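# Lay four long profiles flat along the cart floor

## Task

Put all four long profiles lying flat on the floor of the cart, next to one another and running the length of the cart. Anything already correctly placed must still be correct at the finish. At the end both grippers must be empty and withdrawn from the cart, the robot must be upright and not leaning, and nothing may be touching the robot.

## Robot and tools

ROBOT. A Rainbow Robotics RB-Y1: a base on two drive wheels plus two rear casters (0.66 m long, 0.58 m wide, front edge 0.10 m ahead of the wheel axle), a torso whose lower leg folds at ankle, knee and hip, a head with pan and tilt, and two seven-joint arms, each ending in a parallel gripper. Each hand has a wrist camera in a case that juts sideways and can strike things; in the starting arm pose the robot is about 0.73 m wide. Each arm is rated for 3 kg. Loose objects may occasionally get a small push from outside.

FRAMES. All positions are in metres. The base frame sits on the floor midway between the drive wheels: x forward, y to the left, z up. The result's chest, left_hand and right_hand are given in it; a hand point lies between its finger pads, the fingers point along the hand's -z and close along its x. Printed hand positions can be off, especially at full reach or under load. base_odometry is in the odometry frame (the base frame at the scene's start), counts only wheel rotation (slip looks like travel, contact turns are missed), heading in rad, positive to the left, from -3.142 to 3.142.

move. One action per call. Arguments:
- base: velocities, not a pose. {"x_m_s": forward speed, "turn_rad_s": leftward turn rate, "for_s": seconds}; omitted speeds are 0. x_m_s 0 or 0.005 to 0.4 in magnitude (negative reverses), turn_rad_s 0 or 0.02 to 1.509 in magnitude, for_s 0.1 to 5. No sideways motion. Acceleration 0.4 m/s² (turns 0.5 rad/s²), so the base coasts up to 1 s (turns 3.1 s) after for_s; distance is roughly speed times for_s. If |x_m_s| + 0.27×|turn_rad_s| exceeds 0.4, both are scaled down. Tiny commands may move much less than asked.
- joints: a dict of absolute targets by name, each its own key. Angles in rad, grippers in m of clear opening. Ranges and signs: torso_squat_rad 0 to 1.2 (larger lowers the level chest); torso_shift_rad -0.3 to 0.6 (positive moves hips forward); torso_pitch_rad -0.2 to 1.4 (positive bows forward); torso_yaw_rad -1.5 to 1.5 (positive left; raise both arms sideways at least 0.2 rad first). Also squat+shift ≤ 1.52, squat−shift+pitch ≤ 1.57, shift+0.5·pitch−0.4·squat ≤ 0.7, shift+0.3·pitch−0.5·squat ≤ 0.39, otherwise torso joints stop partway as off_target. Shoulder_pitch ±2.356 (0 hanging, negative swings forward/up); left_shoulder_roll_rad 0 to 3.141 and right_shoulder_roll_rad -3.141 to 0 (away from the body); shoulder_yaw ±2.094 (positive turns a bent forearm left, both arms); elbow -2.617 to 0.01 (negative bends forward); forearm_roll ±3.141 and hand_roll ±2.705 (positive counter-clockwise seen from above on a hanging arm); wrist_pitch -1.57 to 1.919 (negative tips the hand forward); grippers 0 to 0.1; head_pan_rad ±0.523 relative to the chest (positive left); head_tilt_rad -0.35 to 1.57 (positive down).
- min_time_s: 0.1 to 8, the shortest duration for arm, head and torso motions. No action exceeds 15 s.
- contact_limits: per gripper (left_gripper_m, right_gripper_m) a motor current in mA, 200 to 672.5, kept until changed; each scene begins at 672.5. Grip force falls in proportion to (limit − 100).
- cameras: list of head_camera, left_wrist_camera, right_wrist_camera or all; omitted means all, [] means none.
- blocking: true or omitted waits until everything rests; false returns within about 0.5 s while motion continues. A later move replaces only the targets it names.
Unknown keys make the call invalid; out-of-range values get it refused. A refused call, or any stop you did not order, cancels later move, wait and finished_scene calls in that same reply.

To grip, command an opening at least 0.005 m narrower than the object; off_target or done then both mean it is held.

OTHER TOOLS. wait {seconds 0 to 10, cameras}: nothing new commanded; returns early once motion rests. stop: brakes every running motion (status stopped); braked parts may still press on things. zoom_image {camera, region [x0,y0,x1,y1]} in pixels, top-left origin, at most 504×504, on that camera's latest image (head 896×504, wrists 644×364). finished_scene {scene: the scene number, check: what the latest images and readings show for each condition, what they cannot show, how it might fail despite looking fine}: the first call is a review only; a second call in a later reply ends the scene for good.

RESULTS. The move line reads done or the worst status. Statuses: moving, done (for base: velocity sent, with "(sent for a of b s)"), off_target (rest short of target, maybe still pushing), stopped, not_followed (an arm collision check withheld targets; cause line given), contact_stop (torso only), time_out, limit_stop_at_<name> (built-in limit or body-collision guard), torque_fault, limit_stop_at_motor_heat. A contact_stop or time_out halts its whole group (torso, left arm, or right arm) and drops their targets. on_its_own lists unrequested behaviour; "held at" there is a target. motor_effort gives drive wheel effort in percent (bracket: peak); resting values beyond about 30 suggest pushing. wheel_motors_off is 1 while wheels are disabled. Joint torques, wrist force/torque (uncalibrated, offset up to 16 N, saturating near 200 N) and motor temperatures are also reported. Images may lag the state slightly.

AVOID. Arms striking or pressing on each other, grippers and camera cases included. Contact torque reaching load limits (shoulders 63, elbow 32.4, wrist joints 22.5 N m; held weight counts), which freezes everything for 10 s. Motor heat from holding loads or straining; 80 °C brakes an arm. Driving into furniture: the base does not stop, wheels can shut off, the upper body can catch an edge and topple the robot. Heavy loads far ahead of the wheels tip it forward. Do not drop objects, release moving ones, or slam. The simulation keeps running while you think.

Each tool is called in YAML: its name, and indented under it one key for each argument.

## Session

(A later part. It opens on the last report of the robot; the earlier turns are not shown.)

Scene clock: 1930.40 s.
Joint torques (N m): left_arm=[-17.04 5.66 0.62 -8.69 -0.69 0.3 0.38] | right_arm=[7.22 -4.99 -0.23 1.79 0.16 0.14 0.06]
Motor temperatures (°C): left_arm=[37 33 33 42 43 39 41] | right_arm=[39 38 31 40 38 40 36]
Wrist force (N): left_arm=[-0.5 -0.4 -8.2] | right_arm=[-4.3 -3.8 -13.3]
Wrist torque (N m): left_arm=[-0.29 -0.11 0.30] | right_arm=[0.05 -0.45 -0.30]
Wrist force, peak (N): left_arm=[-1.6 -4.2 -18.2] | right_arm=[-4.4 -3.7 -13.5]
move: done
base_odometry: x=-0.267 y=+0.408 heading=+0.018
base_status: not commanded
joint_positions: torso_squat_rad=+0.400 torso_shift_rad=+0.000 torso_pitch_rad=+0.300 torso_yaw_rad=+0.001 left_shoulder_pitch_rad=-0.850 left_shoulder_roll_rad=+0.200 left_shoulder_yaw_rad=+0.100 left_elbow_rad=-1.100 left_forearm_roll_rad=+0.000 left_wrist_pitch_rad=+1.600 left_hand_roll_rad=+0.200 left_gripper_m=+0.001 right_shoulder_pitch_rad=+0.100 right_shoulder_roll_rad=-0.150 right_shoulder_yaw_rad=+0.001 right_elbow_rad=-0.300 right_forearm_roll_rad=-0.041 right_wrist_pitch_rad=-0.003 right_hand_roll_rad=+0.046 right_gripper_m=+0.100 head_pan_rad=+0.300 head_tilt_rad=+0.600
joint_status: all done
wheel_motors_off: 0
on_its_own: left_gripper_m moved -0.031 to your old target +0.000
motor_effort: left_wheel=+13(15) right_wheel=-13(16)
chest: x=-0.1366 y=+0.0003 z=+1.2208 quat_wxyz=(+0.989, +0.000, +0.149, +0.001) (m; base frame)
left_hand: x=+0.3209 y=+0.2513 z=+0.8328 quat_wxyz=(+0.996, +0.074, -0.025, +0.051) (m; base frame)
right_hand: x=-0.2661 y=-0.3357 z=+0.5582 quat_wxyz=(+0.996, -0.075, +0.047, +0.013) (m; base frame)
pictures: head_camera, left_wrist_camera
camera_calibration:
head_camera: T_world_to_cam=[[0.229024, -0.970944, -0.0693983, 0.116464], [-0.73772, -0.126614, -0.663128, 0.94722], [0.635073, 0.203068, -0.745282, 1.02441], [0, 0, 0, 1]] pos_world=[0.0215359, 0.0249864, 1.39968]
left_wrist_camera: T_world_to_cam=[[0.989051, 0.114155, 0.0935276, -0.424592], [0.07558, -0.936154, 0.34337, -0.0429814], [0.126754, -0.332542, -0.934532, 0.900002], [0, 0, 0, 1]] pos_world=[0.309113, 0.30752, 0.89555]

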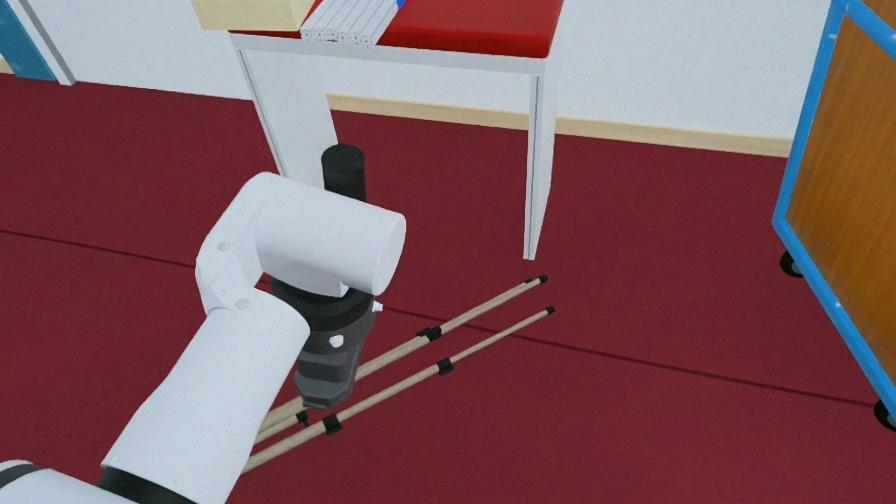

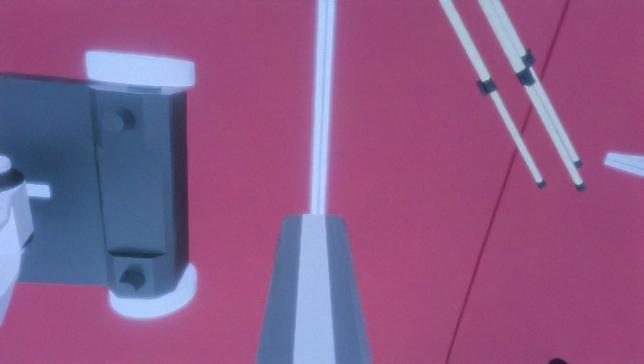

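move:
  joints: {"left_shoulder_pitch_rad":0.3,"left_elbow_rad":-0.3,"left_wrist_pitch_rad":0.0,"left_gripper_m":0.08,"head_pan_rad":0.2,"head_tilt_rad":1.0}
  min_time_s: 2
  cameras: ["head_camera","left_wrist_camera"]

Scene clock: 1935.67 s.
Joint torques (N m): left_arm=[11.85 5.94 0.4 3.1 -0.62 0.66 0.54] | right_arm=[6.79 -4.88 -0.38 2.06 0.26 0.21 -0.07]
Motor temperatures (°C): left_arm=[37 33 33 42 43 39 41] | right_arm=[39 38 31 40 38 40 36]
Wrist force (N): left_arm=[0.7 -1.4 -7.5] | right_arm=[-4.5 -3.9 -13.3]
Wrist torque (N m): left_arm=[-0.24 -0.04 0.20] | right_arm=[0.08 -0.44 -0.29]
Wrist force, peak (N): left_arm=[0.1 -0.8 -9.1] | right_arm=[-4.5 -3.8 -13.6]
move: done
base_odometry: x=-0.267 y=+0.408 heading=+0.018
base_status: not commanded
joint_positions: torso_squat_rad=+0.400 torso_shift_rad=+0.000 torso_pitch_rad=+0.300 torso_yaw_rad=+0.001 left_shoulder_pitch_rad=+0.300 left_shoulder_roll_rad=+0.200 left_shoulder_yaw_rad=+0.100 left_elbow_rad=-0.300 left_forearm_roll_rad=+0.000 left_wrist_pitch_rad=+0.000 left_hand_roll_rad=+0.200 left_gripper_m=+0.080 right_shoulder_pitch_rad=+0.100 right_shoulder_roll_rad=-0.150 right_shoulder_yaw_rad=+0.001 right_elbow_rad=-0.300 right_forearm_roll_rad=-0.041 right_wrist_pitch_rad=-0.003 right_hand_roll_rad=+0.046 right_gripper_m=+0.100 head_pan_rad=+0.200 head_tilt_rad=+1.000
joint_status: all done
wheel_motors_off: 0
motor_effort: left_wheel=+14(15) right_wheel=-14(15)
chest: x=-0.1366 y=+0.0003 z=+1.2208 quat_wxyz=(+0.989, +0.000, +0.149, +0.001) (m; base frame)
left_hand: x=-0.4108 y=+0.3860 z=+0.6134 quat_wxyz=(+0.971, +0.140, +0.127, +0.149) (m; base frame)
right_hand: x=-0.2660 y=-0.3357 z=+0.5582 quat_wxyz=(+0.996, -0.075, +0.047, +0.013) (m; base frame)
pictures: head_camera, left_wrist_camera
camera_calibration:
head_camera: T_world_to_cam=[[0.146789, -0.988972, -0.0196994, 0.0419821], [-0.938974, -0.133049, -0.317214, 0.449702], [0.311095, 0.0650606, -0.948149, 1.29132], [0, 0, 0, 1]] pos_world=[0.0143731, 0.0173375, 1.36784]
left_wrist_camera: T_world_to_cam=[[0.927202, 0.335933, -0.165669, 0.352189], [0.36242, -0.916325, 0.170295, 0.430098], [-0.0945987, -0.217939, -0.971367, 0.719931], [0, 0, 0, 1]] pos_world=[-0.414322, 0.432699, 0.68442]

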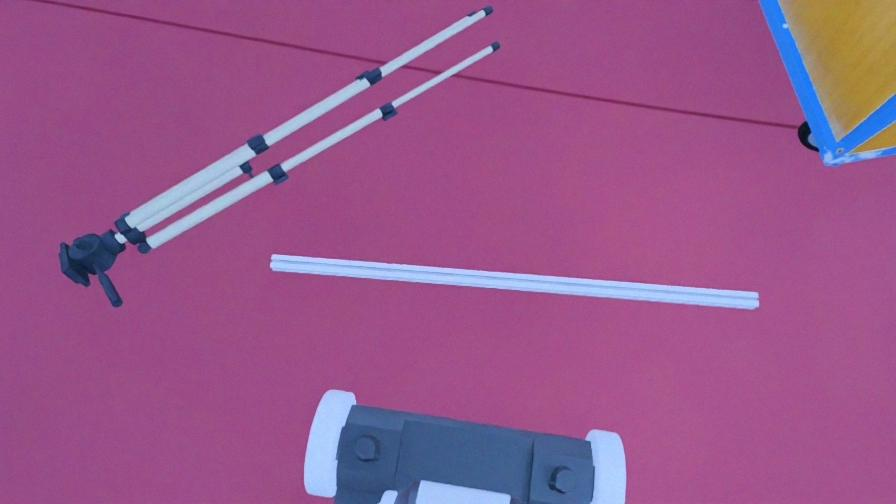

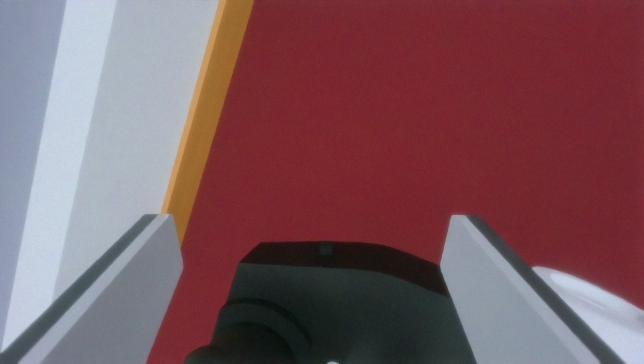

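move:
  base: {"x_m_s":-0.1,"for_s":0.5}
  joints: {"head_pan_rad":0.0,"left_shoulder_pitch_rad":-0.421,"left_shoulder_roll_rad":0.15,"left_shoulder_yaw_rad":0.03,"left_elbow_rad":-2.066,"left_forearm_roll_rad":0,"left_wrist_pitch_rad":1.397,"left_hand_roll_rad":0.83}
  cameras: []

move:
  base: {"turn_rad_s":-0.3,"for_s":1.83}
  cameras: ["head_camera"]

Scene clock: 1947.30 s.
Joint torques (N m): left_arm=[-10.28 1.4 0.04 -8.55 -0.68 -1.55 0.19] | right_arm=[7 -4.96 -0.82 2 0.15 0.1 0.2]
Motor temperatures (°C): left_arm=[37 33 33 41 43 39 41] | right_arm=[38 38 31 39 38 39 36]
Wrist force (N): left_arm=[-4.1 2.6 -6.6] | right_arm=[-4.5 -3.8 -13.3]
Wrist torque (N m): left_arm=[-0.45 -0.28 0.29] | right_arm=[0.07 -0.46 -0.29]
Wrist force, peak (N): left_arm=[-3.5 1.2 -8.3] | right_arm=[-4.7 -3.8 -13.6]
move: done
base_odometry: x=-0.317 y=+0.407 heading=+0.019
base_status: done (sent for 0.5 of 0.5 s)
joint_positions: torso_squat_rad=+0.400 torso_shift_rad=+0.000 torso_pitch_rad=+0.300 torso_yaw_rad=+0.001 left_shoulder_pitch_rad=-0.421 left_shoulder_roll_rad=+0.150 left_shoulder_yaw_rad=+0.030 left_elbow_rad=-2.066 left_forearm_roll_rad=+0.000 left_wrist_pitch_rad=+1.397 left_hand_roll_rad=+0.830 left_gripper_m=+0.080 right_shoulder_pitch_rad=+0.100 right_shoulder_roll_rad=-0.150 right_shoulder_yaw_rad=+0.001 right_elbow_rad=-0.300 right_forearm_roll_rad=-0.041 right_wrist_pitch_rad=-0.003 right_hand_roll_rad=+0.046 right_gripper_m=+0.100 head_pan_rad=+0.000 head_tilt_rad=+1.000
joint_status: all done
wheel_motors_off: 0
motor_effort: left_wheel=+14(31) right_wheel=-13(40)
chest: x=-0.1365 y=+0.0003 z=+1.2208 quat_wxyz=(+0.989, +0.000, +0.149, +0.001) (m; base frame)
left_hand: x=+0.3376 y=+0.2190 z=+0.9817 quat_wxyz=(+0.872, -0.113, -0.363, +0.309) (m; base frame)
right_hand: x=-0.2661 y=-0.3357 z=+0.5582 quat_wxyz=(+0.996, -0.075, +0.047, +0.013) (m; base frame)
pictures: none
No camera images: "cameras" was empty.

Scene clock: 1950.07 s.
Joint torques (N m): left_arm=[-10.9 1.75 0.11 -8.67 -0.43 -1.47 0.42] | right_arm=[7.21 -4.94 -0.78 1.88 0.26 0.1 0.16]
Motor temperatures (°C): left_arm=[37 33 33 41 43 39 41] | right_arm=[38 38 31 39 38 39 36]
Wrist force (N): left_arm=[-4.5 2.9 -6.5] | right_arm=[-4.6 -3.9 -13.3]
Wrist torque (N m): left_arm=[-0.46 -0.33 0.29] | right_arm=[0.06 -0.47 -0.30]
Wrist force, peak (N): left_arm=[-4.3 3.1 -7.0] | right_arm=[-4.5 -3.6 -13.6]
move: done
base_odometry: x=-0.317 y=+0.407 heading=-0.531
base_status: done (sent for 1.83 of 1.83 s)
joint_positions: torso_squat_rad=+0.400 torso_shift_rad=+0.000 torso_pitch_rad=+0.300 torso_yaw_rad=+0.001 left_shoulder_pitch_rad=-0.421 left_shoulder_roll_rad=+0.150 left_shoulder_yaw_rad=+0.030 left_elbow_rad=-2.066 left_forearm_roll_rad=+0.000 left_wrist_pitch_rad=+1.397 left_hand_roll_rad=+0.830 left_gripper_m=+0.080 right_shoulder_pitch_rad=+0.100 right_shoulder_roll_rad=-0.150 right_shoulder_yaw_rad=+0.001 right_elbow_rad=-0.300 right_forearm_roll_rad=-0.041 right_wrist_pitch_rad=-0.003 right_hand_roll_rad=+0.046 right_gripper_m=+0.100 head_pan_rad=+0.000 head_tilt_rad=+1.000
joint_status: not commanded
wheel_motors_off: 0
motor_effort: left_wheel=+14(50) right_wheel=+3(52)
chest: x=-0.1365 y=+0.0003 z=+1.2208 quat_wxyz=(+0.989, +0.000, +0.149, +0.001) (m; base frame)
left_hand: x=+0.3376 y=+0.2190 z=+0.9816 quat_wxyz=(+0.872, -0.113, -0.363, +0.309) (m; base frame)
right_hand: x=-0.2661 y=-0.3357 z=+0.5582 quat_wxyz=(+0.996, -0.075, +0.047, +0.013) (m; base frame)
pictures: head_camera
camera_calibration:
head_camera: T_world_to_cam=[[-0.0436515, -0.998278, 0.0391941, -0.0515541], [-0.948882, 0.0291523, -0.314283, 0.444972], [0.312599, -0.0509095, -0.94852, 1.29198], [0, 0, 0, 1]] pos_world=[0.0161033, 0.00133681, 1.36734]

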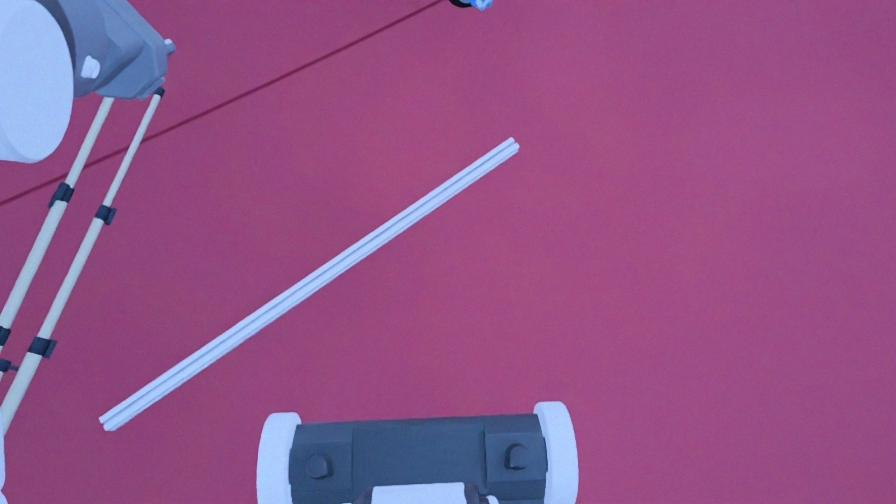

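move:
  joints: {"torso_squat_rad":1.0,"torso_shift_rad":0.515,"torso_pitch_rad":1.08,"head_tilt_rad":0.1,"left_hand_roll_rad":0.82}
  cameras: []

move:
  joints: {"left_shoulder_pitch_rad":-0.83,"left_elbow_rad":-1.15,"left_wrist_pitch_rad":0.875,"left_shoulder_roll_rad":0.205}
  min_time_s: 2
  cameras: ["head_camera","left_wrist_camera"]

Scene clock: 1958.77 s.
Joint torques (N m): left_arm=[1.83 -0.17 -0.13 -7.88 -0.57 0.11 0.2] | right_arm=[23.44 -2.09 -0.64 9.06 -0.15 1.48 -0.14]
Motor temperatures (°C): left_arm=[37 33 33 41 43 39 41] | right_arm=[38 38 31 39 38 39 36]
Wrist force (N): left_arm=[-1.4 0.0 -8.3] | right_arm=[0.1 -3.9 -11.1]
Wrist torque (N m): left_arm=[-0.32 -0.25 0.23] | right_arm=[0.05 -0.22 -0.26]
Wrist force, peak (N): left_arm=[-1.4 0.1 -9.0] | right_arm=[-4.5 -3.9 -13.5]
move: done
base_odometry: x=-0.317 y=+0.407 heading=-0.531
base_status: not commanded
joint_positions: torso_squat_rad=+1.000 torso_shift_rad=+0.515 torso_pitch_rad=+1.080 torso_yaw_rad=+0.001 left_shoulder_pitch_rad=-0.421 left_shoulder_roll_rad=+0.150 left_shoulder_yaw_rad=+0.030 left_elbow_rad=-2.066 left_forearm_roll_rad=+0.000 left_wrist_pitch_rad=+1.397 left_hand_roll_rad=+0.820 left_gripper_m=+0.080 right_shoulder_pitch_rad=+0.100 right_shoulder_roll_rad=-0.150 right_shoulder_yaw_rad=+0.001 right_elbow_rad=-0.300 right_forearm_roll_rad=-0.041 right_wrist_pitch_rad=-0.003 right_hand_roll_rad=+0.046 right_gripper_m=+0.100 head_pan_rad=+0.000 head_tilt_rad=+0.100
joint_status: all done
wheel_motors_off: 0
motor_effort: left_wheel=+14(19) right_wheel=-2(9)
chest: x=+0.2313 y=+0.0003 z=+0.7554 quat_wxyz=(+0.858, +0.000, +0.514, +0.001) (m; base frame)
left_hand: x=+0.4000 y=+0.2189 z=+0.2519 quat_wxyz=(+0.946, +0.013, -0.004, +0.324) (m; base frame)
right_hand: x=-0.3269 y=-0.3357 z=+0.3755 quat_wxyz=(+0.903, -0.065, +0.422, +0.041) (m; base frame)
pictures: none
No camera images: "cameras" was empty.

Scene clock: 1961.07 s.
Joint torques (N m): left_arm=[-2.63 1.82 -1.06 -5.56 -0.28 0.24 0.04] | right_arm=[23.32 -2.59 -0.6 9.09 0.12 1.61 0.04]
Motor temperatures (°C): left_arm=[37 33 33 41 43 39 41] | right_arm=[38 38 31 39 38 39 36]
Wrist force (N): left_arm=[-1.4 0.2 -8.3] | right_arm=[-0.2 -4.1 -10.8]
Wrist torque (N m): left_arm=[-0.33 -0.28 0.26] | right_arm=[0.06 -0.25 -0.28]
Wrist force, peak (N): left_arm=[-1.1 -0.2 -9.1] | right_arm=[0.1 -3.9 -11.4]
move: done
base_odometry: x=-0.317 y=+0.407 heading=-0.531
base_status: not commanded
joint_positions: torso_squat_rad=+1.000 torso_shift_rad=+0.515 torso_pitch_rad=+1.080 torso_yaw_rad=+0.001 left_shoulder_pitch_rad=-0.830 left_shoulder_roll_rad=+0.205 left_shoulder_yaw_rad=+0.030 left_elbow_rad=-1.150 left_forearm_roll_rad=+0.000 left_wrist_pitch_rad=+0.875 left_hand_roll_rad=+0.820 left_gripper_m=+0.080 right_shoulder_pitch_rad=+0.100 right_shoulder_roll_rad=-0.150 right_shoulder_yaw_rad=+0.001 right_elbow_rad=-0.300 right_forearm_roll_rad=-0.041 right_wrist_pitch_rad=-0.003 right_hand_roll_rad=+0.046 right_gripper_m=+0.100 head_pan_rad=+0.000 head_tilt_rad=+0.100
joint_status: all done
wheel_motors_off: 0
motor_effort: left_wheel=+13(14) right_wheel=-7(7)
chest: x=+0.2313 y=+0.0003 z=+0.7554 quat_wxyz=(+0.858, +0.000, +0.514, +0.001) (m; base frame)
left_hand: x=+0.4370 y=+0.2096 z=+0.1017 quat_wxyz=(+0.958, +0.013, -0.010, +0.285) (m; base frame)
right_hand: x=-0.3269 y=-0.3357 z=+0.3755 quat_wxyz=(+0.903, -0.065, +0.422, +0.041) (m; base frame)
pictures: head_camera, left_wrist_camera
camera_calibration:
head_camera: T_world_to_cam=[[-0.0482555, -0.998311, 0.0323651, -0.000761802], [-0.904513, 0.0299303, -0.425395, 0.788149], [0.423708, -0.0498023, -0.904429, 0.515034], [0, 0, 0, 1]] pos_world=[0.49463, 0.00129987, 0.801111]
left_wrist_camera: T_world_to_cam=[[0.824562, 0.562539, 0.0603864, -0.485023], [0.477487, -0.749173, 0.45907, -0.0663509], [0.303485, -0.349698, -0.886345, 0.109599], [0, 0, 0, 1]] pos_world=[0.398351, 0.261463, 0.156891]

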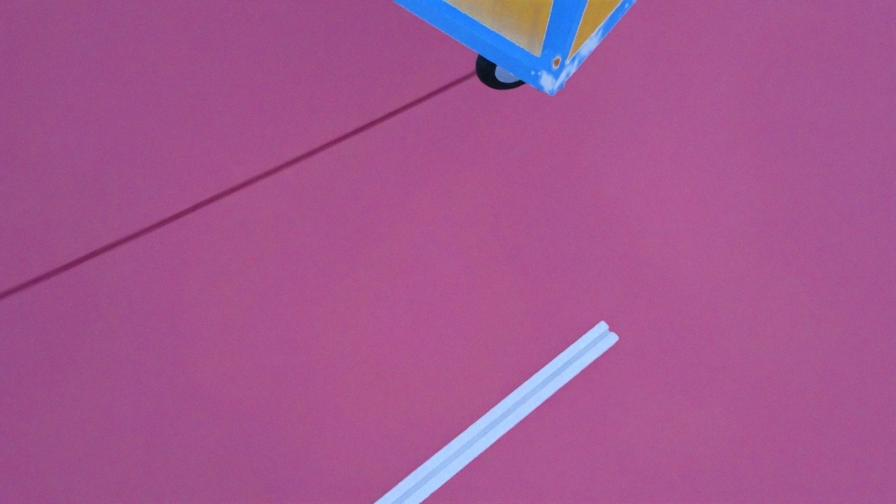

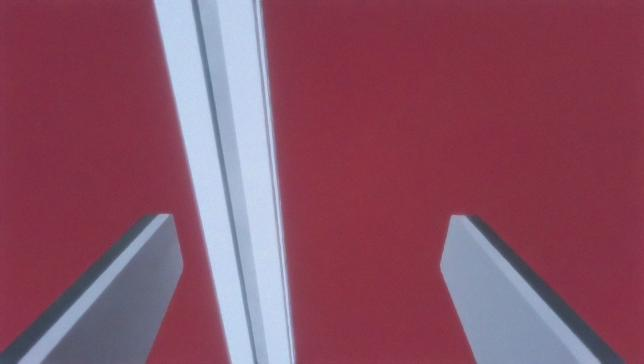

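move:
  joints: {"left_shoulder_pitch_rad":-0.96,"left_elbow_rad":-0.7,"left_wrist_pitch_rad":0.575,"left_hand_roll_rad":0.84}
  min_time_s: 2.5
  cameras: ["left_wrist_camera"]

Scene clock: 1968.67 s.
Joint torques (N m): left_arm=[-2.51 1.45 -0.78 -3.16 -0.33 0.03 0.35] | right_arm=[23.28 -2.37 -0.22 8.85 -0.02 1.62 -0.12]
Motor temperatures (°C): left_arm=[37 33 33 41 43 39 40] | right_arm=[38 38 31 39 38 39 36]
Wrist force (N): left_arm=[-1.1 0.1 -8.1] | right_arm=[0.1 -4.0 -10.9]
Wrist torque (N m): left_arm=[-0.32 -0.18 0.23] | right_arm=[0.04 -0.21 -0.26]
Wrist force, peak (N): left_arm=[-1.4 -0.2 -8.7] | right_arm=[0.3 -4.0 -11.4]
move: done
base_odometry: x=-0.317 y=+0.407 heading=-0.531
base_status: not commanded
joint_positions: torso_squat_rad=+1.000 torso_shift_rad=+0.515 torso_pitch_rad=+1.080 torso_yaw_rad=+0.001 left_shoulder_pitch_rad=-0.960 left_shoulder_roll_rad=+0.205 left_shoulder_yaw_rad=+0.030 left_elbow_rad=-0.700 left_forearm_roll_rad=+0.000 left_wrist_pitch_rad=+0.575 left_hand_roll_rad=+0.840 left_gripper_m=+0.080 right_shoulder_pitch_rad=+0.100 right_shoulder_roll_rad=-0.150 right_shoulder_yaw_rad=+0.001 right_elbow_rad=-0.300 right_forearm_roll_rad=-0.041 right_wrist_pitch_rad=-0.003 right_hand_roll_rad=+0.046 right_gripper_m=+0.100 head_pan_rad=+0.000 head_tilt_rad=+0.100
joint_status: all done
wheel_motors_off: 0
motor_effort: left_wheel=+14(14) right_wheel=-4(6)
chest: x=+0.2313 y=+0.0003 z=+0.7554 quat_wxyz=(+0.858, +0.000, +0.514, +0.001) (m; base frame)
left_hand: x=+0.3989 y=+0.2131 z=+0.0517 quat_wxyz=(+0.958, +0.015, +0.002, +0.287) (m; base frame)
right_hand: x=-0.3269 y=-0.3357 z=+0.3755 quat_wxyz=(+0.903, -0.065, +0.422, +0.041) (m; base frame)
pictures: left_wrist_camera
camera_calibration:
left_wrist_camera: T_world_to_cam=[[0.823997, 0.565138, 0.0405862, -0.451823], [0.49008, -0.74684, 0.449501, -0.0276357], [0.284342, -0.350497, -0.892357, 0.0862008], [0, 0, 0, 1]] pos_world=[0.361334, 0.264916, 0.107682]

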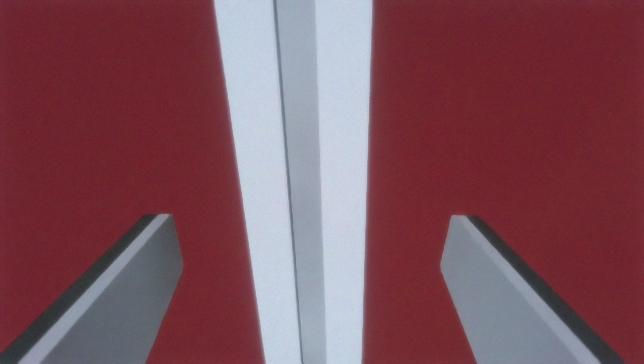

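move:
  joints: {"left_gripper_m":0}
  cameras: []

move:
  joints: {"left_shoulder_pitch_rad":-1.24,"left_elbow_rad":-0.72,"left_wrist_pitch_rad":0.88}
  min_time_s: 2
  cameras: ["left_wrist_camera"]

move:
  joints: {"torso_squat_rad":0.85,"torso_shift_rad":0.38,"torso_pitch_rad":0.88}
  cameras: ["head_camera"]

Scene clock: 1981.57 s.
Joint torques (N m): left_arm=[-2.8 1.73 -1.13 -3.9 -0.78 -0.15 -0.03] | right_arm=[22.63 -3.06 -0.11 9.2 0.07 1.65 -0.06]
Motor temperatures (°C): left_arm=[36 33 33 40 43 39 40] | right_arm=[39 38 31 40 38 39 36]
Wrist force (N): left_arm=[-0.8 0.1 -11.3] | right_arm=[0.3 -4.2 -11.1]
Wrist torque (N m): left_arm=[-0.31 -0.07 0.75] | right_arm=[0.07 -0.19 -0.27]
Wrist force, peak (N): left_arm=[-0.5 0.4 -12.7] | right_arm=[0.3 -4.0 -11.3]
move: off_target
base_odometry: x=-0.317 y=+0.407 heading=-0.531
base_status: not commanded
joint_positions: torso_squat_rad=+1.000 torso_shift_rad=+0.515 torso_pitch_rad=+1.080 torso_yaw_rad=+0.001 left_shoulder_pitch_rad=-0.960 left_shoulder_roll_rad=+0.205 left_shoulder_yaw_rad=+0.030 left_elbow_rad=-0.700 left_forearm_roll_rad=+0.000 left_wrist_pitch_rad=+0.575 left_hand_roll_rad=+0.840 left_gripper_m=+0.031 right_shoulder_pitch_rad=+0.100 right_shoulder_roll_rad=-0.150 right_shoulder_yaw_rad=+0.001 right_elbow_rad=-0.300 right_forearm_roll_rad=-0.041 right_wrist_pitch_rad=-0.003 right_hand_roll_rad=+0.046 right_gripper_m=+0.100 head_pan_rad=+0.000 head_tilt_rad=+0.100
joint_status: left_gripper_m off_target (ended at +0.031, target +0.000)
wheel_motors_off: 0
motor_effort: left_wheel=+12(14) right_wheel=-5(5)
chest: x=+0.2313 y=+0.0003 z=+0.7554 quat_wxyz=(+0.858, +0.000, +0.514, +0.001) (m; base frame)
left_hand: x=+0.3988 y=+0.2131 z=+0.0517 quat_wxyz=(+0.958, +0.015, +0.002, +0.287) (m; base frame)
right_hand: x=-0.3269 y=-0.3357 z=+0.3755 quat_wxyz=(+0.903, -0.065, +0.422, +0.041) (m; base frame)
pictures: none
No camera images: "cameras" was empty.

Scene clock: 1983.87 s.
Joint torques (N m): left_arm=[-11.84 2.6 -0.33 -7.22 -0.39 0.04 0.09] | right_arm=[23.23 -2.76 -0.59 9.02 -0.05 1.43 -0.03]
Motor temperatures (°C): left_arm=[36 33 33 40 43 39 40] | right_arm=[39 38 31 40 38 39 36]
Wrist force (N): left_arm=[-1.3 -0.4 -17.4] | right_arm=[0.1 -3.8 -11.1]
Wrist torque (N m): left_arm=[-0.14 -0.31 0.19] | right_arm=[0.01 -0.21 -0.27]
Wrist force, peak (N): left_arm=[-1.3 -0.5 -18.0] | right_arm=[0.0 -3.9 -11.5]
move: done
base_odometry: x=-0.317 y=+0.407 heading=-0.531
base_status: not commanded
joint_positions: torso_squat_rad=+1.000 torso_shift_rad=+0.515 torso_pitch_rad=+1.080 torso_yaw_rad=+0.001 left_shoulder_pitch_rad=-1.239 left_shoulder_roll_rad=+0.205 left_shoulder_yaw_rad=+0.030 left_elbow_rad=-0.720 left_forearm_roll_rad=+0.000 left_wrist_pitch_rad=+0.880 left_hand_roll_rad=+0.840 left_gripper_m=+0.030 right_shoulder_pitch_rad=+0.100 right_shoulder_roll_rad=-0.150 right_shoulder_yaw_rad=+0.001 right_elbow_rad=-0.300 right_forearm_roll_rad=-0.041 right_wrist_pitch_rad=-0.003 right_hand_roll_rad=+0.046 right_gripper_m=+0.100 head_pan_rad=+0.000 head_tilt_rad=+0.100
joint_status: all done
wheel_motors_off: 0
motor_effort: left_wheel=+12(14) right_wheel=-3(6)
chest: x=+0.2313 y=+0.0003 z=+0.7554 quat_wxyz=(+0.858, +0.000, +0.514, +0.001) (m; base frame)
left_hand: x=+0.5272 y=+0.1621 z=+0.1014 quat_wxyz=(+0.963, +0.014, +0.008, +0.267) (m; base frame)
right_hand: x=-0.3269 y=-0.3357 z=+0.3755 quat_wxyz=(+0.903, -0.065, +0.422, +0.041) (m; base frame)
pictures: left_wrist_camera
camera_calibration:
left_wrist_camera: T_world_to_cam=[[0.8462, 0.532151, 0.0275907, -0.535789], [0.465428, -0.763328, 0.448003, -0.135151], [0.259466, -0.366259, -0.893606, 0.0920351], [0, 0, 0, 1]] pos_world=[0.492407, 0.215664, 0.157574]

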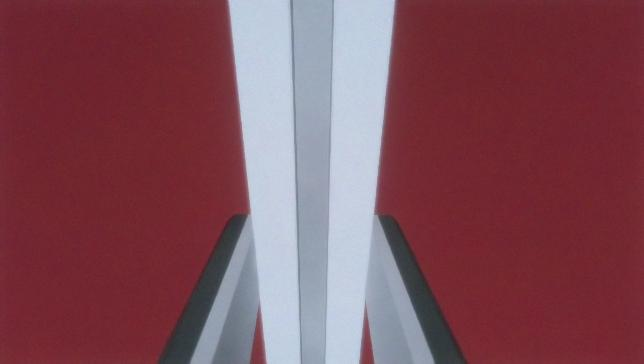

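Scene clock: 1985.60 s.
Joint torques (N m): left_arm=[-15.76 2.85 0.25 -9.11 -0.38 -0.66 0] | right_arm=[19.75 -3.62 -0.32 7.79 0 1.07 -0.04]
Motor temperatures (°C): left_arm=[37 33 33 40 43 39 40] | right_arm=[39 38 31 40 38 39 36]
Wrist force (N): left_arm=[-4.1 0.5 -16.8] | right_arm=[-0.8 -3.7 -11.6]
Wrist torque (N m): left_arm=[0.01 -0.28 0.19] | right_arm=[0.06 -0.25 -0.28]
Wrist force, peak (N): left_arm=[-1.5 0.0 -18.7] | right_arm=[-1.0 -3.5 -12.0]
move: done
base_odometry: x=-0.317 y=+0.407 heading=-0.531
base_status: not commanded
joint_positions: torso_squat_rad=+0.850 torso_shift_rad=+0.380 torso_pitch_rad=+0.880 torso_yaw_rad=+0.001 left_shoulder_pitch_rad=-1.239 left_shoulder_roll_rad=+0.205 left_shoulder_yaw_rad=+0.030 left_elbow_rad=-0.719 left_forearm_roll_rad=+0.000 left_wrist_pitch_rad=+0.880 left_hand_roll_rad=+0.840 left_gripper_m=+0.030 right_shoulder_pitch_rad=+0.100 right_shoulder_roll_rad=-0.150 right_shoulder_yaw_rad=+0.001 right_elbow_rad=-0.300 right_forearm_roll_rad=-0.041 right_wrist_pitch_rad=-0.003 right_hand_roll_rad=+0.046 right_gripper_m=+0.100 head_pan_rad=+0.000 head_tilt_rad=+0.100
joint_status: all done
wheel_motors_off: 0
motor_effort: left_wheel=+12(13) right_wheel=-4(6)
chest: x=+0.1820 y=+0.0003 z=+0.9066 quat_wxyz=(+0.905, +0.000, +0.426, +0.001) (m; base frame)
left_hand: x=+0.6018 y=+0.1622 z=+0.3243 quat_wxyz=(+0.959, -0.012, -0.088, +0.268) (m; base frame)
right_hand: x=-0.2897 y=-0.3357 z=+0.4234 quat_wxyz=(+0.941, -0.068, +0.330, +0.034) (m; base frame)
pictures: head_camera
camera_calibration:
head_camera: T_world_to_cam=[[-0.0536982, -0.998312, 0.0221488, 0.00223791], [-0.802119, 0.029913, -0.596415, 0.944276], [0.594745, -0.0497923, -0.802371, 0.548926], [0, 0, 0, 1]] pos_world=[0.431071, 0.00132033, 1.00357]

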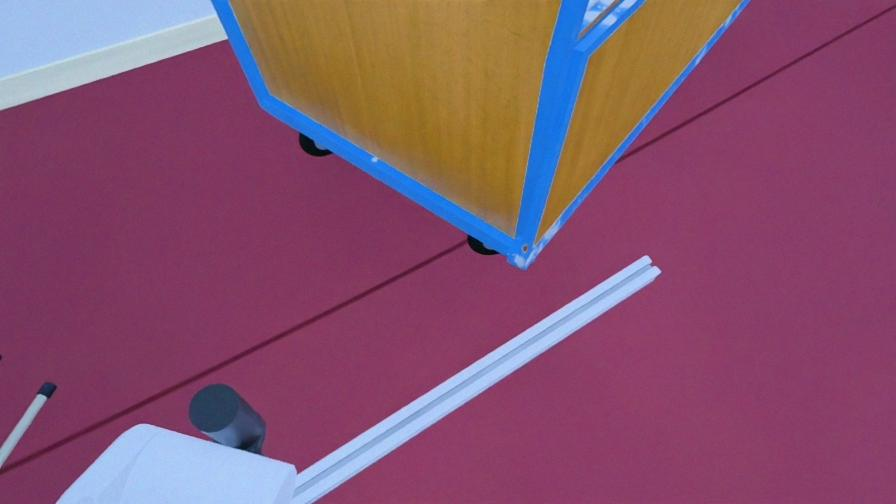

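move:
  joints: {"left_shoulder_pitch_rad":-0.95,"left_elbow_rad":-1.0,"left_wrist_pitch_rad":0.98,"left_shoulder_roll_rad":0.15}
  min_time_s: 1.5
  cameras: []

move:
  joints: {"torso_squat_rad":0.4,"torso_shift_rad":0.0,"torso_pitch_rad":0.3,"head_tilt_rad":0.6}
  cameras: ["head_camera"]

Scene clock: 1995.03 s.
Joint torques (N m): left_arm=[-9.89 0.18 -0.54 -9 -0.11 -0.2 0.01] | right_arm=[20.15 -3.42 -0.64 7.61 0.08 1.39 0.25]
Motor temperatures (°C): left_arm=[37 33 33 41 43 39 40] | right_arm=[39 38 31 40 38 39 36]
Wrist force (N): left_arm=[-2.2 0.1 -17.3] | right_arm=[-1.0 -3.5 -11.7]
Wrist torque (N m): left_arm=[-0.07 -0.22 0.26] | right_arm=[0.02 -0.25 -0.28]
Wrist force, peak (N): left_arm=[-3.3 0.8 -18.2] | right_arm=[-1.3 -3.9 -12.0]
move: done
base_odometry: x=-0.317 y=+0.407 heading=-0.531
base_status: not commanded
joint_positions: torso_squat_rad=+0.850 torso_shift_rad=+0.380 torso_pitch_rad=+0.880 torso_yaw_rad=+0.001 left_shoulder_pitch_rad=-0.949 left_shoulder_roll_rad=+0.150 left_shoulder_yaw_rad=+0.030 left_elbow_rad=-0.999 left_forearm_roll_rad=+0.000 left_wrist_pitch_rad=+0.980 left_hand_roll_rad=+0.840 left_gripper_m=+0.030 right_shoulder_pitch_rad=+0.100 right_shoulder_roll_rad=-0.150 right_shoulder_yaw_rad=+0.001 right_elbow_rad=-0.300 right_forearm_roll_rad=-0.041 right_wrist_pitch_rad=-0.003 right_hand_roll_rad=+0.046 right_gripper_m=+0.100 head_pan_rad=+0.000 head_tilt_rad=+0.100
joint_status: all done
wheel_motors_off: 0
motor_effort: left_wheel=+13(13) right_wheel=-2(5)
chest: x=+0.1820 y=+0.0003 z=+0.9066 quat_wxyz=(+0.905, +0.000, +0.426, +0.001) (m; base frame)
left_hand: x=+0.4981 y=+0.1692 z=+0.2961 quat_wxyz=(+0.956, -0.006, -0.030, +0.290) (m; base frame)
right_hand: x=-0.2897 y=-0.3357 z=+0.4234 quat_wxyz=(+0.941, -0.068, +0.330, +0.034) (m; base frame)
pictures: none
No camera images: "cameras" was empty.

Scene clock: 1998.60 s.
Joint torques (N m): left_arm=[-24.2 4.1 0.11 -12.95 -0.58 -2.51 0.08] | right_arm=[6.55 -4.75 0.05 2.08 0.22 0.03 -0.11]
Motor temperatures (°C): left_arm=[37 33 33 41 43 39 40] | right_arm=[39 38 31 40 38 39 36]
Wrist force (N): left_arm=[-8.3 5.8 -14.6] | right_arm=[-4.3 -3.6 -12.9]
Wrist torque (N m): left_arm=[-0.19 -0.14 0.20] | right_arm=[0.03 -0.43 -0.29]
Wrist force, peak (N): left_arm=[-2.1 0.2 -18.7] | right_arm=[-4.4 -3.8 -13.5]
move: done
base_odometry: x=-0.317 y=+0.407 heading=-0.531
base_status: not commanded
joint_positions: torso_squat_rad=+0.400 torso_shift_rad=+0.000 torso_pitch_rad=+0.300 torso_yaw_rad=+0.001 left_shoulder_pitch_rad=-0.949 left_shoulder_roll_rad=+0.150 left_shoulder_yaw_rad=+0.030 left_elbow_rad=-0.999 left_forearm_roll_rad=+0.000 left_wrist_pitch_rad=+0.980 left_hand_roll_rad=+0.840 left_gripper_m=+0.030 right_shoulder_pitch_rad=+0.100 right_shoulder_roll_rad=-0.150 right_shoulder_yaw_rad=+0.001 right_elbow_rad=-0.300 right_forearm_roll_rad=-0.041 right_wrist_pitch_rad=-0.003 right_hand_roll_rad=+0.046 right_gripper_m=+0.100 head_pan_rad=+0.000 head_tilt_rad=+0.600
joint_status: all done
wheel_motors_off: 0
motor_effort: left_wheel=+13(14) right_wheel=+0(9)
chest: x=-0.1363 y=+0.0003 z=+1.2208 quat_wxyz=(+0.989, +0.000, +0.150, +0.001) (m; base frame)
left_hand: x=+0.4622 y=+0.1693 z=+0.8830 quat_wxyz=(+0.908, -0.089, -0.302, +0.277) (m; base frame)
right_hand: x=-0.2661 y=-0.3357 z=+0.5582 quat_wxyz=(+0.996, -0.075, +0.047, +0.013) (m; base frame)
pictures: head_camera
camera_calibration:
head_camera: T_world_to_cam=[[-0.0552161, -0.998302, 0.0185523, -0.0231783], [-0.751879, 0.0293462, -0.658648, 0.940243], [0.656985, -0.0503171, -0.752222, 1.03528], [0, 0, 0, 1]] pos_world=[0.0255042, 0.00136085, 1.39848]

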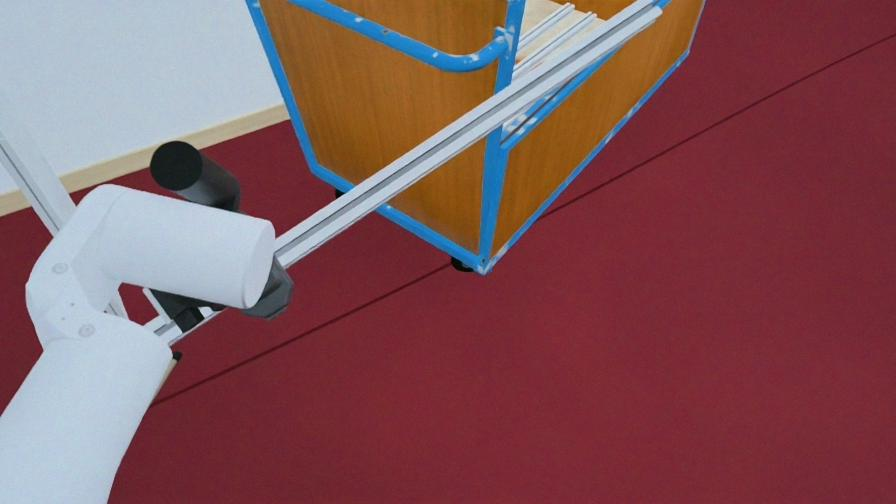

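move:
  joints: {"left_hand_roll_rad":0.2}
  cameras: []

move:
  base: {"turn_rad_s":0.3,"for_s":5}
  cameras: ["head_camera"]

Scene clock: 2007.50 s.
Joint torques (N m): left_arm=[-23.72 3.9 0.57 -12.61 -0.41 -2.58 0.58] | right_arm=[7.26 -4.87 -0.81 2.09 0.15 0.08 -0.02]
Motor temperatures (°C): left_arm=[38 33 33 42 43 39 40] | right_arm=[38 38 31 39 38 39 36]
Wrist force (N): left_arm=[-9.6 0.0 -14.8] | right_arm=[-4.2 -3.8 -13.4]
Wrist torque (N m): left_arm=[-0.11 -0.14 0.34] | right_arm=[0.06 -0.42 -0.29]
Wrist force, peak (N): left_arm=[-8.7 5.4 -14.8] | right_arm=[-4.4 -3.9 -13.5]
move: done
base_odometry: x=-0.317 y=+0.407 heading=-0.531
base_status: not commanded
joint_positions: torso_squat_rad=+0.400 torso_shift_rad=+0.000 torso_pitch_rad=+0.300 torso_yaw_rad=+0.001 left_shoulder_pitch_rad=-0.949 left_shoulder_roll_rad=+0.150 left_shoulder_yaw_rad=+0.030 left_elbow_rad=-0.999 left_forearm_roll_rad=+0.000 left_wrist_pitch_rad=+0.980 left_hand_roll_rad=+0.200 left_gripper_m=+0.030 right_shoulder_pitch_rad=+0.100 right_shoulder_roll_rad=-0.150 right_shoulder_yaw_rad=+0.001 right_elbow_rad=-0.300 right_forearm_roll_rad=-0.041 right_wrist_pitch_rad=-0.003 right_hand_roll_rad=+0.046 right_gripper_m=+0.100 head_pan_rad=+0.000 head_tilt_rad=+0.600
joint_status: all done
wheel_motors_off: 0
motor_effort: left_wheel=+13(14) right_wheel=-2(3)
chest: x=-0.1363 y=+0.0003 z=+1.2208 quat_wxyz=(+0.989, +0.000, +0.150, +0.001) (m; base frame)
left_hand: x=+0.4622 y=+0.1693 z=+0.8829 quat_wxyz=(+0.949, +0.011, -0.314, -0.023) (m; base frame)
right_hand: x=-0.2661 y=-0.3357 z=+0.5582 quat_wxyz=(+0.996, -0.075, +0.047, +0.013) (m; base frame)
pictures: none
No camera images: "cameras" was empty.

Scene clock: 2013.43 s.
Joint torques (N m): left_arm=[-24.02 4.34 0.75 -12.5 -0.52 -2.64 0.63] | right_arm=[7.52 -4.88 -0.75 2.12 0.18 0.07 0.02]
Motor temperatures (°C): left_arm=[38 33 33 42 43 39 40] | right_arm=[38 38 31 39 38 39 36]
Wrist force (N): left_arm=[-9.5 -0.9 -14.6] | right_arm=[-4.7 -3.5 -13.3]
Wrist torque (N m): left_arm=[-0.07 -0.12 0.19] | right_arm=[0.04 -0.48 -0.29]
Wrist force, peak (N): left_arm=[-10.0 -0.6 -14.9] | right_arm=[-4.4 -3.9 -13.6]
move: done
base_odometry: x=-0.317 y=+0.407 heading=+0.968
base_status: done (sent for 5 of 5 s)
joint_positions: torso_squat_rad=+0.400 torso_shift_rad=+0.000 torso_pitch_rad=+0.300 torso_yaw_rad=+0.001 left_shoulder_pitch_rad=-0.949 left_shoulder_roll_rad=+0.150 left_shoulder_yaw_rad=+0.030 left_elbow_rad=-0.999 left_forearm_roll_rad=+0.000 left_wrist_pitch_rad=+0.980 left_hand_roll_rad=+0.200 left_gripper_m=+0.030 right_shoulder_pitch_rad=+0.100 right_shoulder_roll_rad=-0.150 right_shoulder_yaw_rad=+0.001 right_elbow_rad=-0.300 right_forearm_roll_rad=-0.041 right_wrist_pitch_rad=-0.003 right_hand_roll_rad=+0.046 right_gripper_m=+0.100 head_pan_rad=+0.000 head_tilt_rad=+0.600
joint_status: not commanded
wheel_motors_off: 0
motor_effort: left_wheel=+3(39) right_wheel=+15(44)
chest: x=-0.1363 y=+0.0003 z=+1.2208 quat_wxyz=(+0.989, +0.000, +0.150, +0.001) (m; base frame)
left_hand: x=+0.4622 y=+0.1692 z=+0.8829 quat_wxyz=(+0.949, +0.010, -0.314, -0.023) (m; base frame)
right_hand: x=-0.2661 y=-0.3357 z=+0.5582 quat_wxyz=(+0.996, -0.075, +0.047, +0.013) (m; base frame)
pictures: head_camera
camera_calibration:
head_camera: T_world_to_cam=[[-0.055218, -0.998302, 0.0185617, -0.0231825], [-0.75188, 0.0293415, -0.658647, 0.940242], [0.656984, -0.0503254, -0.752223, 1.03528], [0, 0, 0, 1]] pos_world=[0.0255057, 0.00136961, 1.39848]

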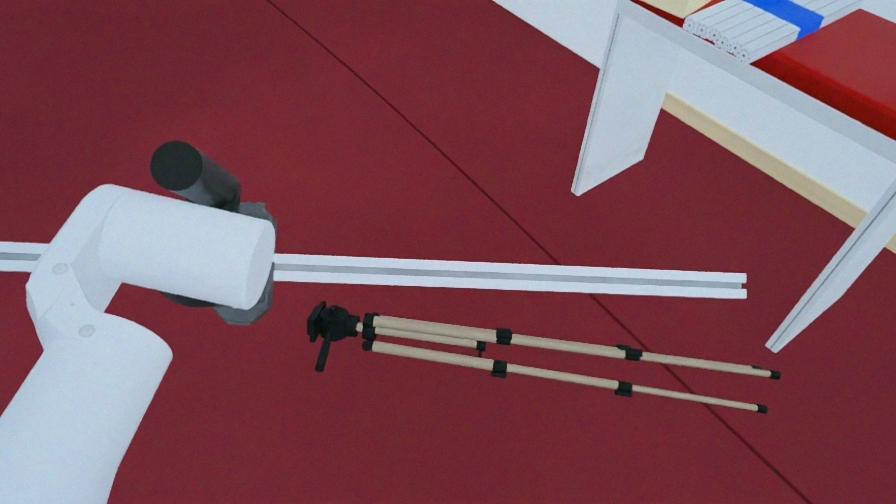

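move:
  joints: {"left_hand_roll_rad":1.0}
  cameras: []

move:
  base: {"turn_rad_s":0.3,"for_s":2.14}
  cameras: ["head_camera"]

move:
  base: {"x_m_s":-0.37,"for_s":4.82}
  cameras: ["head_camera"]

Scene clock: 2018.20 s.
Joint torques (N m): left_arm=[-23.54 4.32 0.34 -12.54 -0.55 -2.57 -0.17] | right_arm=[7 -4.67 -0.97 1.99 0.11 0.19 -0.14]
Motor temperatures (°C): left_arm=[39 33 33 43 43 39 40] | right_arm=[37 38 31 39 38 39 36]
Wrist force (N): left_arm=[-7.8 6.5 -14.6] | right_arm=[-4.5 -3.9 -13.4]
Wrist torque (N m): left_arm=[-0.17 -0.21 0.14] | right_arm=[0.07 -0.47 -0.30]
Wrist force, peak (N): left_arm=[-9.9 -0.2 -15.0] | right_arm=[-4.5 -4.0 -13.6]
move: done
base_odometry: x=-0.317 y=+0.407 heading=+0.968
base_status: not commanded
joint_positions: torso_squat_rad=+0.400 torso_shift_rad=+0.000 torso_pitch_rad=+0.300 torso_yaw_rad=+0.001 left_shoulder_pitch_rad=-0.949 left_shoulder_roll_rad=+0.150 left_shoulder_yaw_rad=+0.030 left_elbow_rad=-0.999 left_forearm_roll_rad=+0.000 left_wrist_pitch_rad=+0.980 left_hand_roll_rad=+1.000 left_gripper_m=+0.030 right_shoulder_pitch_rad=+0.100 right_shoulder_roll_rad=-0.150 right_shoulder_yaw_rad=+0.001 right_elbow_rad=-0.300 right_forearm_roll_rad=-0.041 right_wrist_pitch_rad=-0.003 right_hand_roll_rad=+0.046 right_gripper_m=+0.100 head_pan_rad=+0.000 head_tilt_rad=+0.600
joint_status: all done
wheel_motors_off: 0
motor_effort: left_wheel=+2(4) right_wheel=+14(16)
chest: x=-0.1363 y=+0.0003 z=+1.2208 quat_wxyz=(+0.989, +0.000, +0.150, +0.001) (m; base frame)
left_hand: x=+0.4622 y=+0.1692 z=+0.8829 quat_wxyz=(+0.883, -0.113, -0.293, +0.348) (m; base frame)
right_hand: x=-0.2661 y=-0.3357 z=+0.5582 quat_wxyz=(+0.996, -0.075, +0.047, +0.013) (m; base frame)
pictures: none
No camera images: "cameras" was empty.

Scene clock: 2021.27 s.
Joint torques (N m): left_arm=[-24.94 4.25 1.35 -12.77 -0.69 -2.62 0.14] | right_arm=[6.72 -4.71 -0.6 1.93 0.25 0.1 -0.09]
Motor temperatures (°C): left_arm=[39 33 33 43 43 39 40] | right_arm=[37 38 31 39 38 39 36]
Wrist force (N): left_arm=[-7.7 6.4 -14.3] | right_arm=[-4.5 -3.9 -13.3]
Wrist torque (N m): left_arm=[-0.09 -0.20 0.24] | right_arm=[0.08 -0.46 -0.29]
Wrist force, peak (N): left_arm=[-7.9 6.8 -14.6] | right_arm=[-4.2 -4.0 -13.6]
move: done
base_odometry: x=-0.317 y=+0.407 heading=+1.608
base_status: done (sent for 2.13 of 2.13 s)
joint_positions: torso_squat_rad=+0.400 torso_shift_rad=+0.000 torso_pitch_rad=+0.300 torso_yaw_rad=+0.001 left_shoulder_pitch_rad=-0.949 left_shoulder_roll_rad=+0.150 left_shoulder_yaw_rad=+0.030 left_elbow_rad=-0.999 left_forearm_roll_rad=+0.000 left_wrist_pitch_rad=+0.980 left_hand_roll_rad=+1.000 left_gripper_m=+0.030 right_shoulder_pitch_rad=+0.100 right_shoulder_roll_rad=-0.150 right_shoulder_yaw_rad=+0.001 right_elbow_rad=-0.300 right_forearm_roll_rad=-0.041 right_wrist_pitch_rad=-0.003 right_hand_roll_rad=+0.046 right_gripper_m=+0.100 head_pan_rad=+0.000 head_tilt_rad=+0.600
joint_status: not commanded
wheel_motors_off: 0
motor_effort: left_wheel=+3(17) right_wheel=+15(40)
chest: x=-0.1363 y=+0.0003 z=+1.2208 quat_wxyz=(+0.989, +0.000, +0.150, +0.001) (m; base frame)
left_hand: x=+0.4621 y=+0.1692 z=+0.8828 quat_wxyz=(+0.883, -0.113, -0.293, +0.348) (m; base frame)
right_hand: x=-0.2661 y=-0.3357 z=+0.5582 quat_wxyz=(+0.996, -0.075, +0.047, +0.013) (m; base frame)
pictures: head_camera
camera_calibration:
head_camera: T_world_to_cam=[[-0.055221, -0.998301, 0.0185778, -0.0231902], [-0.75188, 0.0293331, -0.658647, 0.940242], [0.656983, -0.0503394, -0.752223, 1.03528], [0, 0, 0, 1]] pos_world=[0.0255059, 0.00138444, 1.39848]

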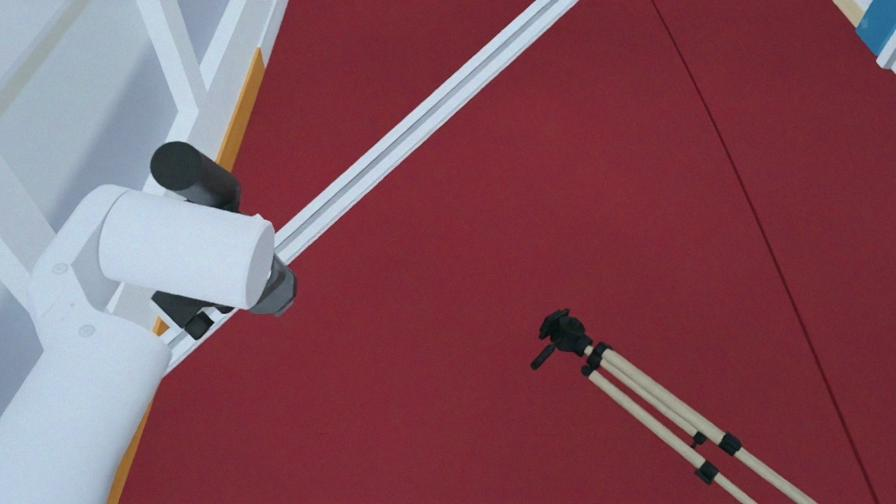

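Scene clock: 2027.67 s.
Joint torques (N m): left_arm=[-25.14 4.28 1.04 -13.23 -0.57 -2.66 0.03] | right_arm=[6.35 -4.65 -0.2 1.96 0.39 0.23 0.16]
Motor temperatures (°C): left_arm=[39 33 33 43 43 39 40] | right_arm=[37 38 31 39 38 39 36]
Wrist force (N): left_arm=[-7.6 6.5 -14.4] | right_arm=[-4.5 -3.8 -13.2]
Wrist torque (N m): left_arm=[-0.14 -0.17 0.20] | right_arm=[0.06 -0.44 -0.28]
Wrist force, peak (N): left_arm=[-8.3 6.8 -14.8] | right_arm=[-4.5 -3.8 -13.7]
move: done
base_odometry: x=-0.250 y=-1.380 heading=+1.609
base_status: done (sent for 4.83 of 4.83 s)
joint_positions: torso_squat_rad=+0.400 torso_shift_rad=+0.000 torso_pitch_rad=+0.300 torso_yaw_rad=+0.001 left_shoulder_pitch_rad=-0.948 left_shoulder_roll_rad=+0.150 left_shoulder_yaw_rad=+0.030 left_elbow_rad=-0.999 left_forearm_roll_rad=+0.000 left_wrist_pitch_rad=+0.980 left_hand_roll_rad=+1.000 left_gripper_m=+0.030 right_shoulder_pitch_rad=+0.100 right_shoulder_roll_rad=-0.150 right_shoulder_yaw_rad=+0.001 right_elbow_rad=-0.300 right_forearm_roll_rad=-0.041 right_wrist_pitch_rad=-0.003 right_hand_roll_rad=+0.046 right_gripper_m=+0.100 head_pan_rad=+0.000 head_tilt_rad=+0.600
joint_status: not commanded
wheel_motors_off: 0
motor_effort: left_wheel=+15(38) right_wheel=-10(43)
chest: x=-0.1363 y=+0.0003 z=+1.2208 quat_wxyz=(+0.989, +0.000, +0.150, +0.001) (m; base frame)
left_hand: x=+0.4621 y=+0.1693 z=+0.8827 quat_wxyz=(+0.883, -0.113, -0.293, +0.348) (m; base frame)
right_hand: x=-0.2662 y=-0.3357 z=+0.5582 quat_wxyz=(+0.996, -0.075, +0.047, +0.013) (m; base frame)
pictures: head_camera
camera_calibration:
head_camera: T_world_to_cam=[[-0.0552208, -0.998301, 0.0185779, -0.0231897], [-0.751883, 0.0293332, -0.658643, 0.940248], [0.656979, -0.0503393, -0.752226, 1.03528], [0, 0, 0, 1]] pos_world=[0.0255193, 0.00138434, 1.39848]

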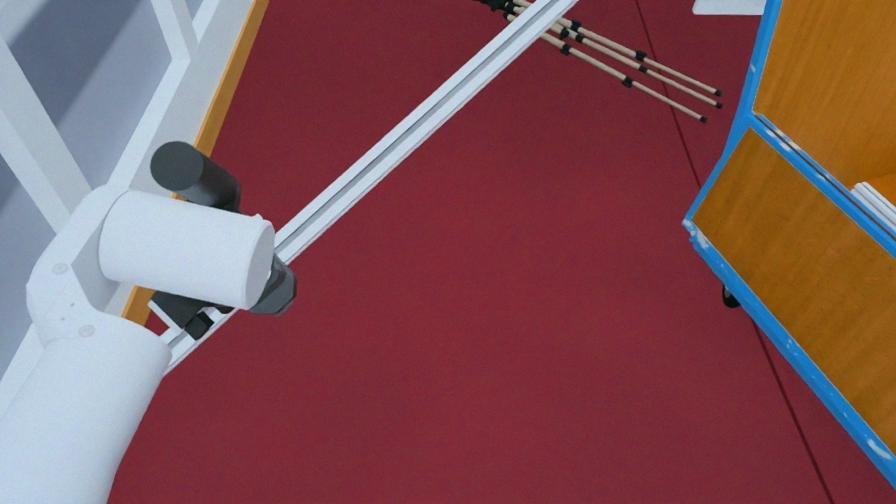

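move:
  base: {"turn_rad_s":-0.3,"for_s":4.25}
  cameras: []

move:
  base: {"x_m_s":0.3,"for_s":2.7}
  joints: {"left_hand_roll_rad":0.2,"head_tilt_rad":0.7}
  cameras: ["head_camera"]

Scene clock: 2054.40 s.
Joint torques (N m): left_arm=[-25.97 4.12 0.87 -13.07 -0.52 -2.82 0.01] | right_arm=[6.86 -4.75 -0.95 1.92 0.11 -0.02 0.19]
Motor temperatures (°C): left_arm=[41 33 33 44 43 39 40] | right_arm=[36 38 30 38 38 39 36]
Wrist force (N): left_arm=[-7.3 6.4 -14.1] | right_arm=[-4.4 -4.0 -13.6]
Wrist torque (N m): left_arm=[-0.16 -0.13 0.19] | right_arm=[0.08 -0.45 -0.30]
Wrist force, peak (N): left_arm=[-7.9 6.9 -15.0] | right_arm=[-4.4 -3.7 -13.7]
move: done
base_odometry: x=-0.250 y=-1.380 heading=+0.329
base_status: done (sent for 4.27 of 4.27 s)
joint_positions: torso_squat_rad=+0.400 torso_shift_rad=+0.000 torso_pitch_rad=+0.300 torso_yaw_rad=+0.001 left_shoulder_pitch_rad=-0.948 left_shoulder_roll_rad=+0.150 left_shoulder_yaw_rad=+0.030 left_elbow_rad=-0.999 left_forearm_roll_rad=+0.000 left_wrist_pitch_rad=+0.980 left_hand_roll_rad=+1.000 left_gripper_m=+0.030 right_shoulder_pitch_rad=+0.100 right_shoulder_roll_rad=-0.150 right_shoulder_yaw_rad=+0.001 right_elbow_rad=-0.300 right_forearm_roll_rad=-0.041 right_wrist_pitch_rad=-0.003 right_hand_roll_rad=+0.046 right_gripper_m=+0.100 head_pan_rad=+0.000 head_tilt_rad=+0.600
joint_status: not commanded
wheel_motors_off: 0
motor_effort: left_wheel=+14(44) right_wheel=+1(39)
chest: x=-0.1363 y=+0.0003 z=+1.2208 quat_wxyz=(+0.989, +0.000, +0.150, +0.001) (m; base frame)
left_hand: x=+0.4621 y=+0.1693 z=+0.8827 quat_wxyz=(+0.883, -0.113, -0.293, +0.348) (m; base frame)
right_hand: x=-0.2661 y=-0.3357 z=+0.5582 quat_wxyz=(+0.996, -0.075, +0.047, +0.013) (m; base frame)
pictures: none
No camera images: "cameras" was empty.

Scene clock: 2058.20 s.
Joint torques (N m): left_arm=[-25.11 4.58 2.22 -12.81 0.08 -2.63 0.87] | right_arm=[7.86 -4.64 -0.65 2.15 0.26 0.2 0.07]
Motor temperatures (°C): left_arm=[41 33 33 44 43 39 40] | right_arm=[36 38 30 38 38 39 36]
Wrist force (N): left_arm=[-9.8 2.8 -13.9] | right_arm=[-4.3 -3.9 -13.1]
Wrist torque (N m): left_arm=[-0.35 -0.21 -0.15] | right_arm=[0.07 -0.43 -0.29]
Wrist force, peak (N): left_arm=[-13.4 1.3 -14.3] | right_arm=[-4.8 -3.9 -13.5]
move: done
base_odometry: x=+0.517 y=-1.119 heading=+0.329
base_status: done (sent for 2.7 of 2.7 s)
joint_positions: torso_squat_rad=+0.400 torso_shift_rad=+0.000 torso_pitch_rad=+0.301 torso_yaw_rad=+0.001 left_shoulder_pitch_rad=-0.949 left_shoulder_roll_rad=+0.150 left_shoulder_yaw_rad=+0.030 left_elbow_rad=-0.999 left_forearm_roll_rad=+0.000 left_wrist_pitch_rad=+0.980 left_hand_roll_rad=+0.200 left_gripper_m=+0.031 right_shoulder_pitch_rad=+0.100 right_shoulder_roll_rad=-0.150 right_shoulder_yaw_rad=+0.001 right_elbow_rad=-0.300 right_forearm_roll_rad=-0.041 right_wrist_pitch_rad=-0.003 right_hand_roll_rad=+0.046 right_gripper_m=+0.100 head_pan_rad=+0.000 head_tilt_rad=+0.700
joint_status: all done
wheel_motors_off: 0
motor_effort: left_wheel=-7(45) right_wheel=+3(47)
chest: x=-0.1363 y=+0.0003 z=+1.2208 quat_wxyz=(+0.989, +0.000, +0.150, +0.001) (m; base frame)
left_hand: x=+0.4621 y=+0.1693 z=+0.8827 quat_wxyz=(+0.949, +0.011, -0.314, -0.023) (m; base frame)
right_hand: x=-0.2660 y=-0.3357 z=+0.5582 quat_wxyz=(+0.996, -0.075, +0.047, +0.013) (m; base frame)
pictures: head_camera
camera_calibration:
head_camera: T_world_to_cam=[[-0.0531144, -0.998296, 0.0241737, -0.0309171], [-0.813945, 0.0292564, -0.580204, 0.82659], [0.578508, -0.0504933, -0.814112, 1.1178], [0, 0, 0, 1]] pos_world=[0.0245024, 0.00139368, 1.39035]

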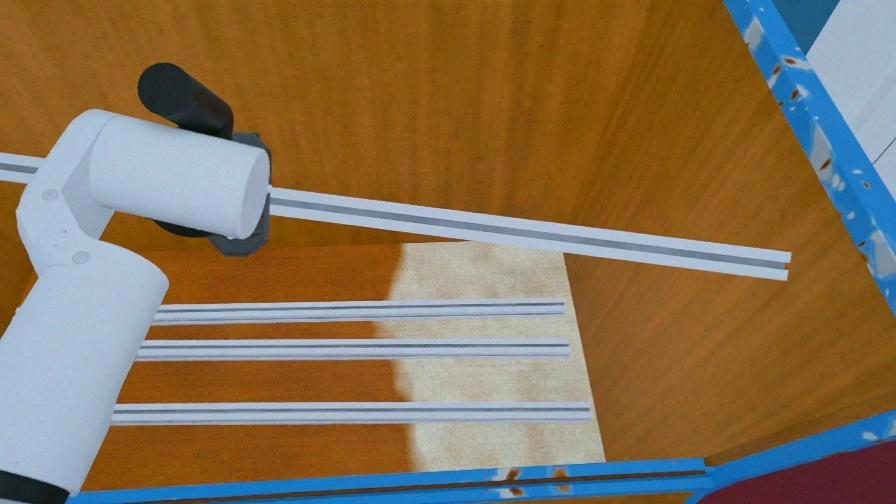

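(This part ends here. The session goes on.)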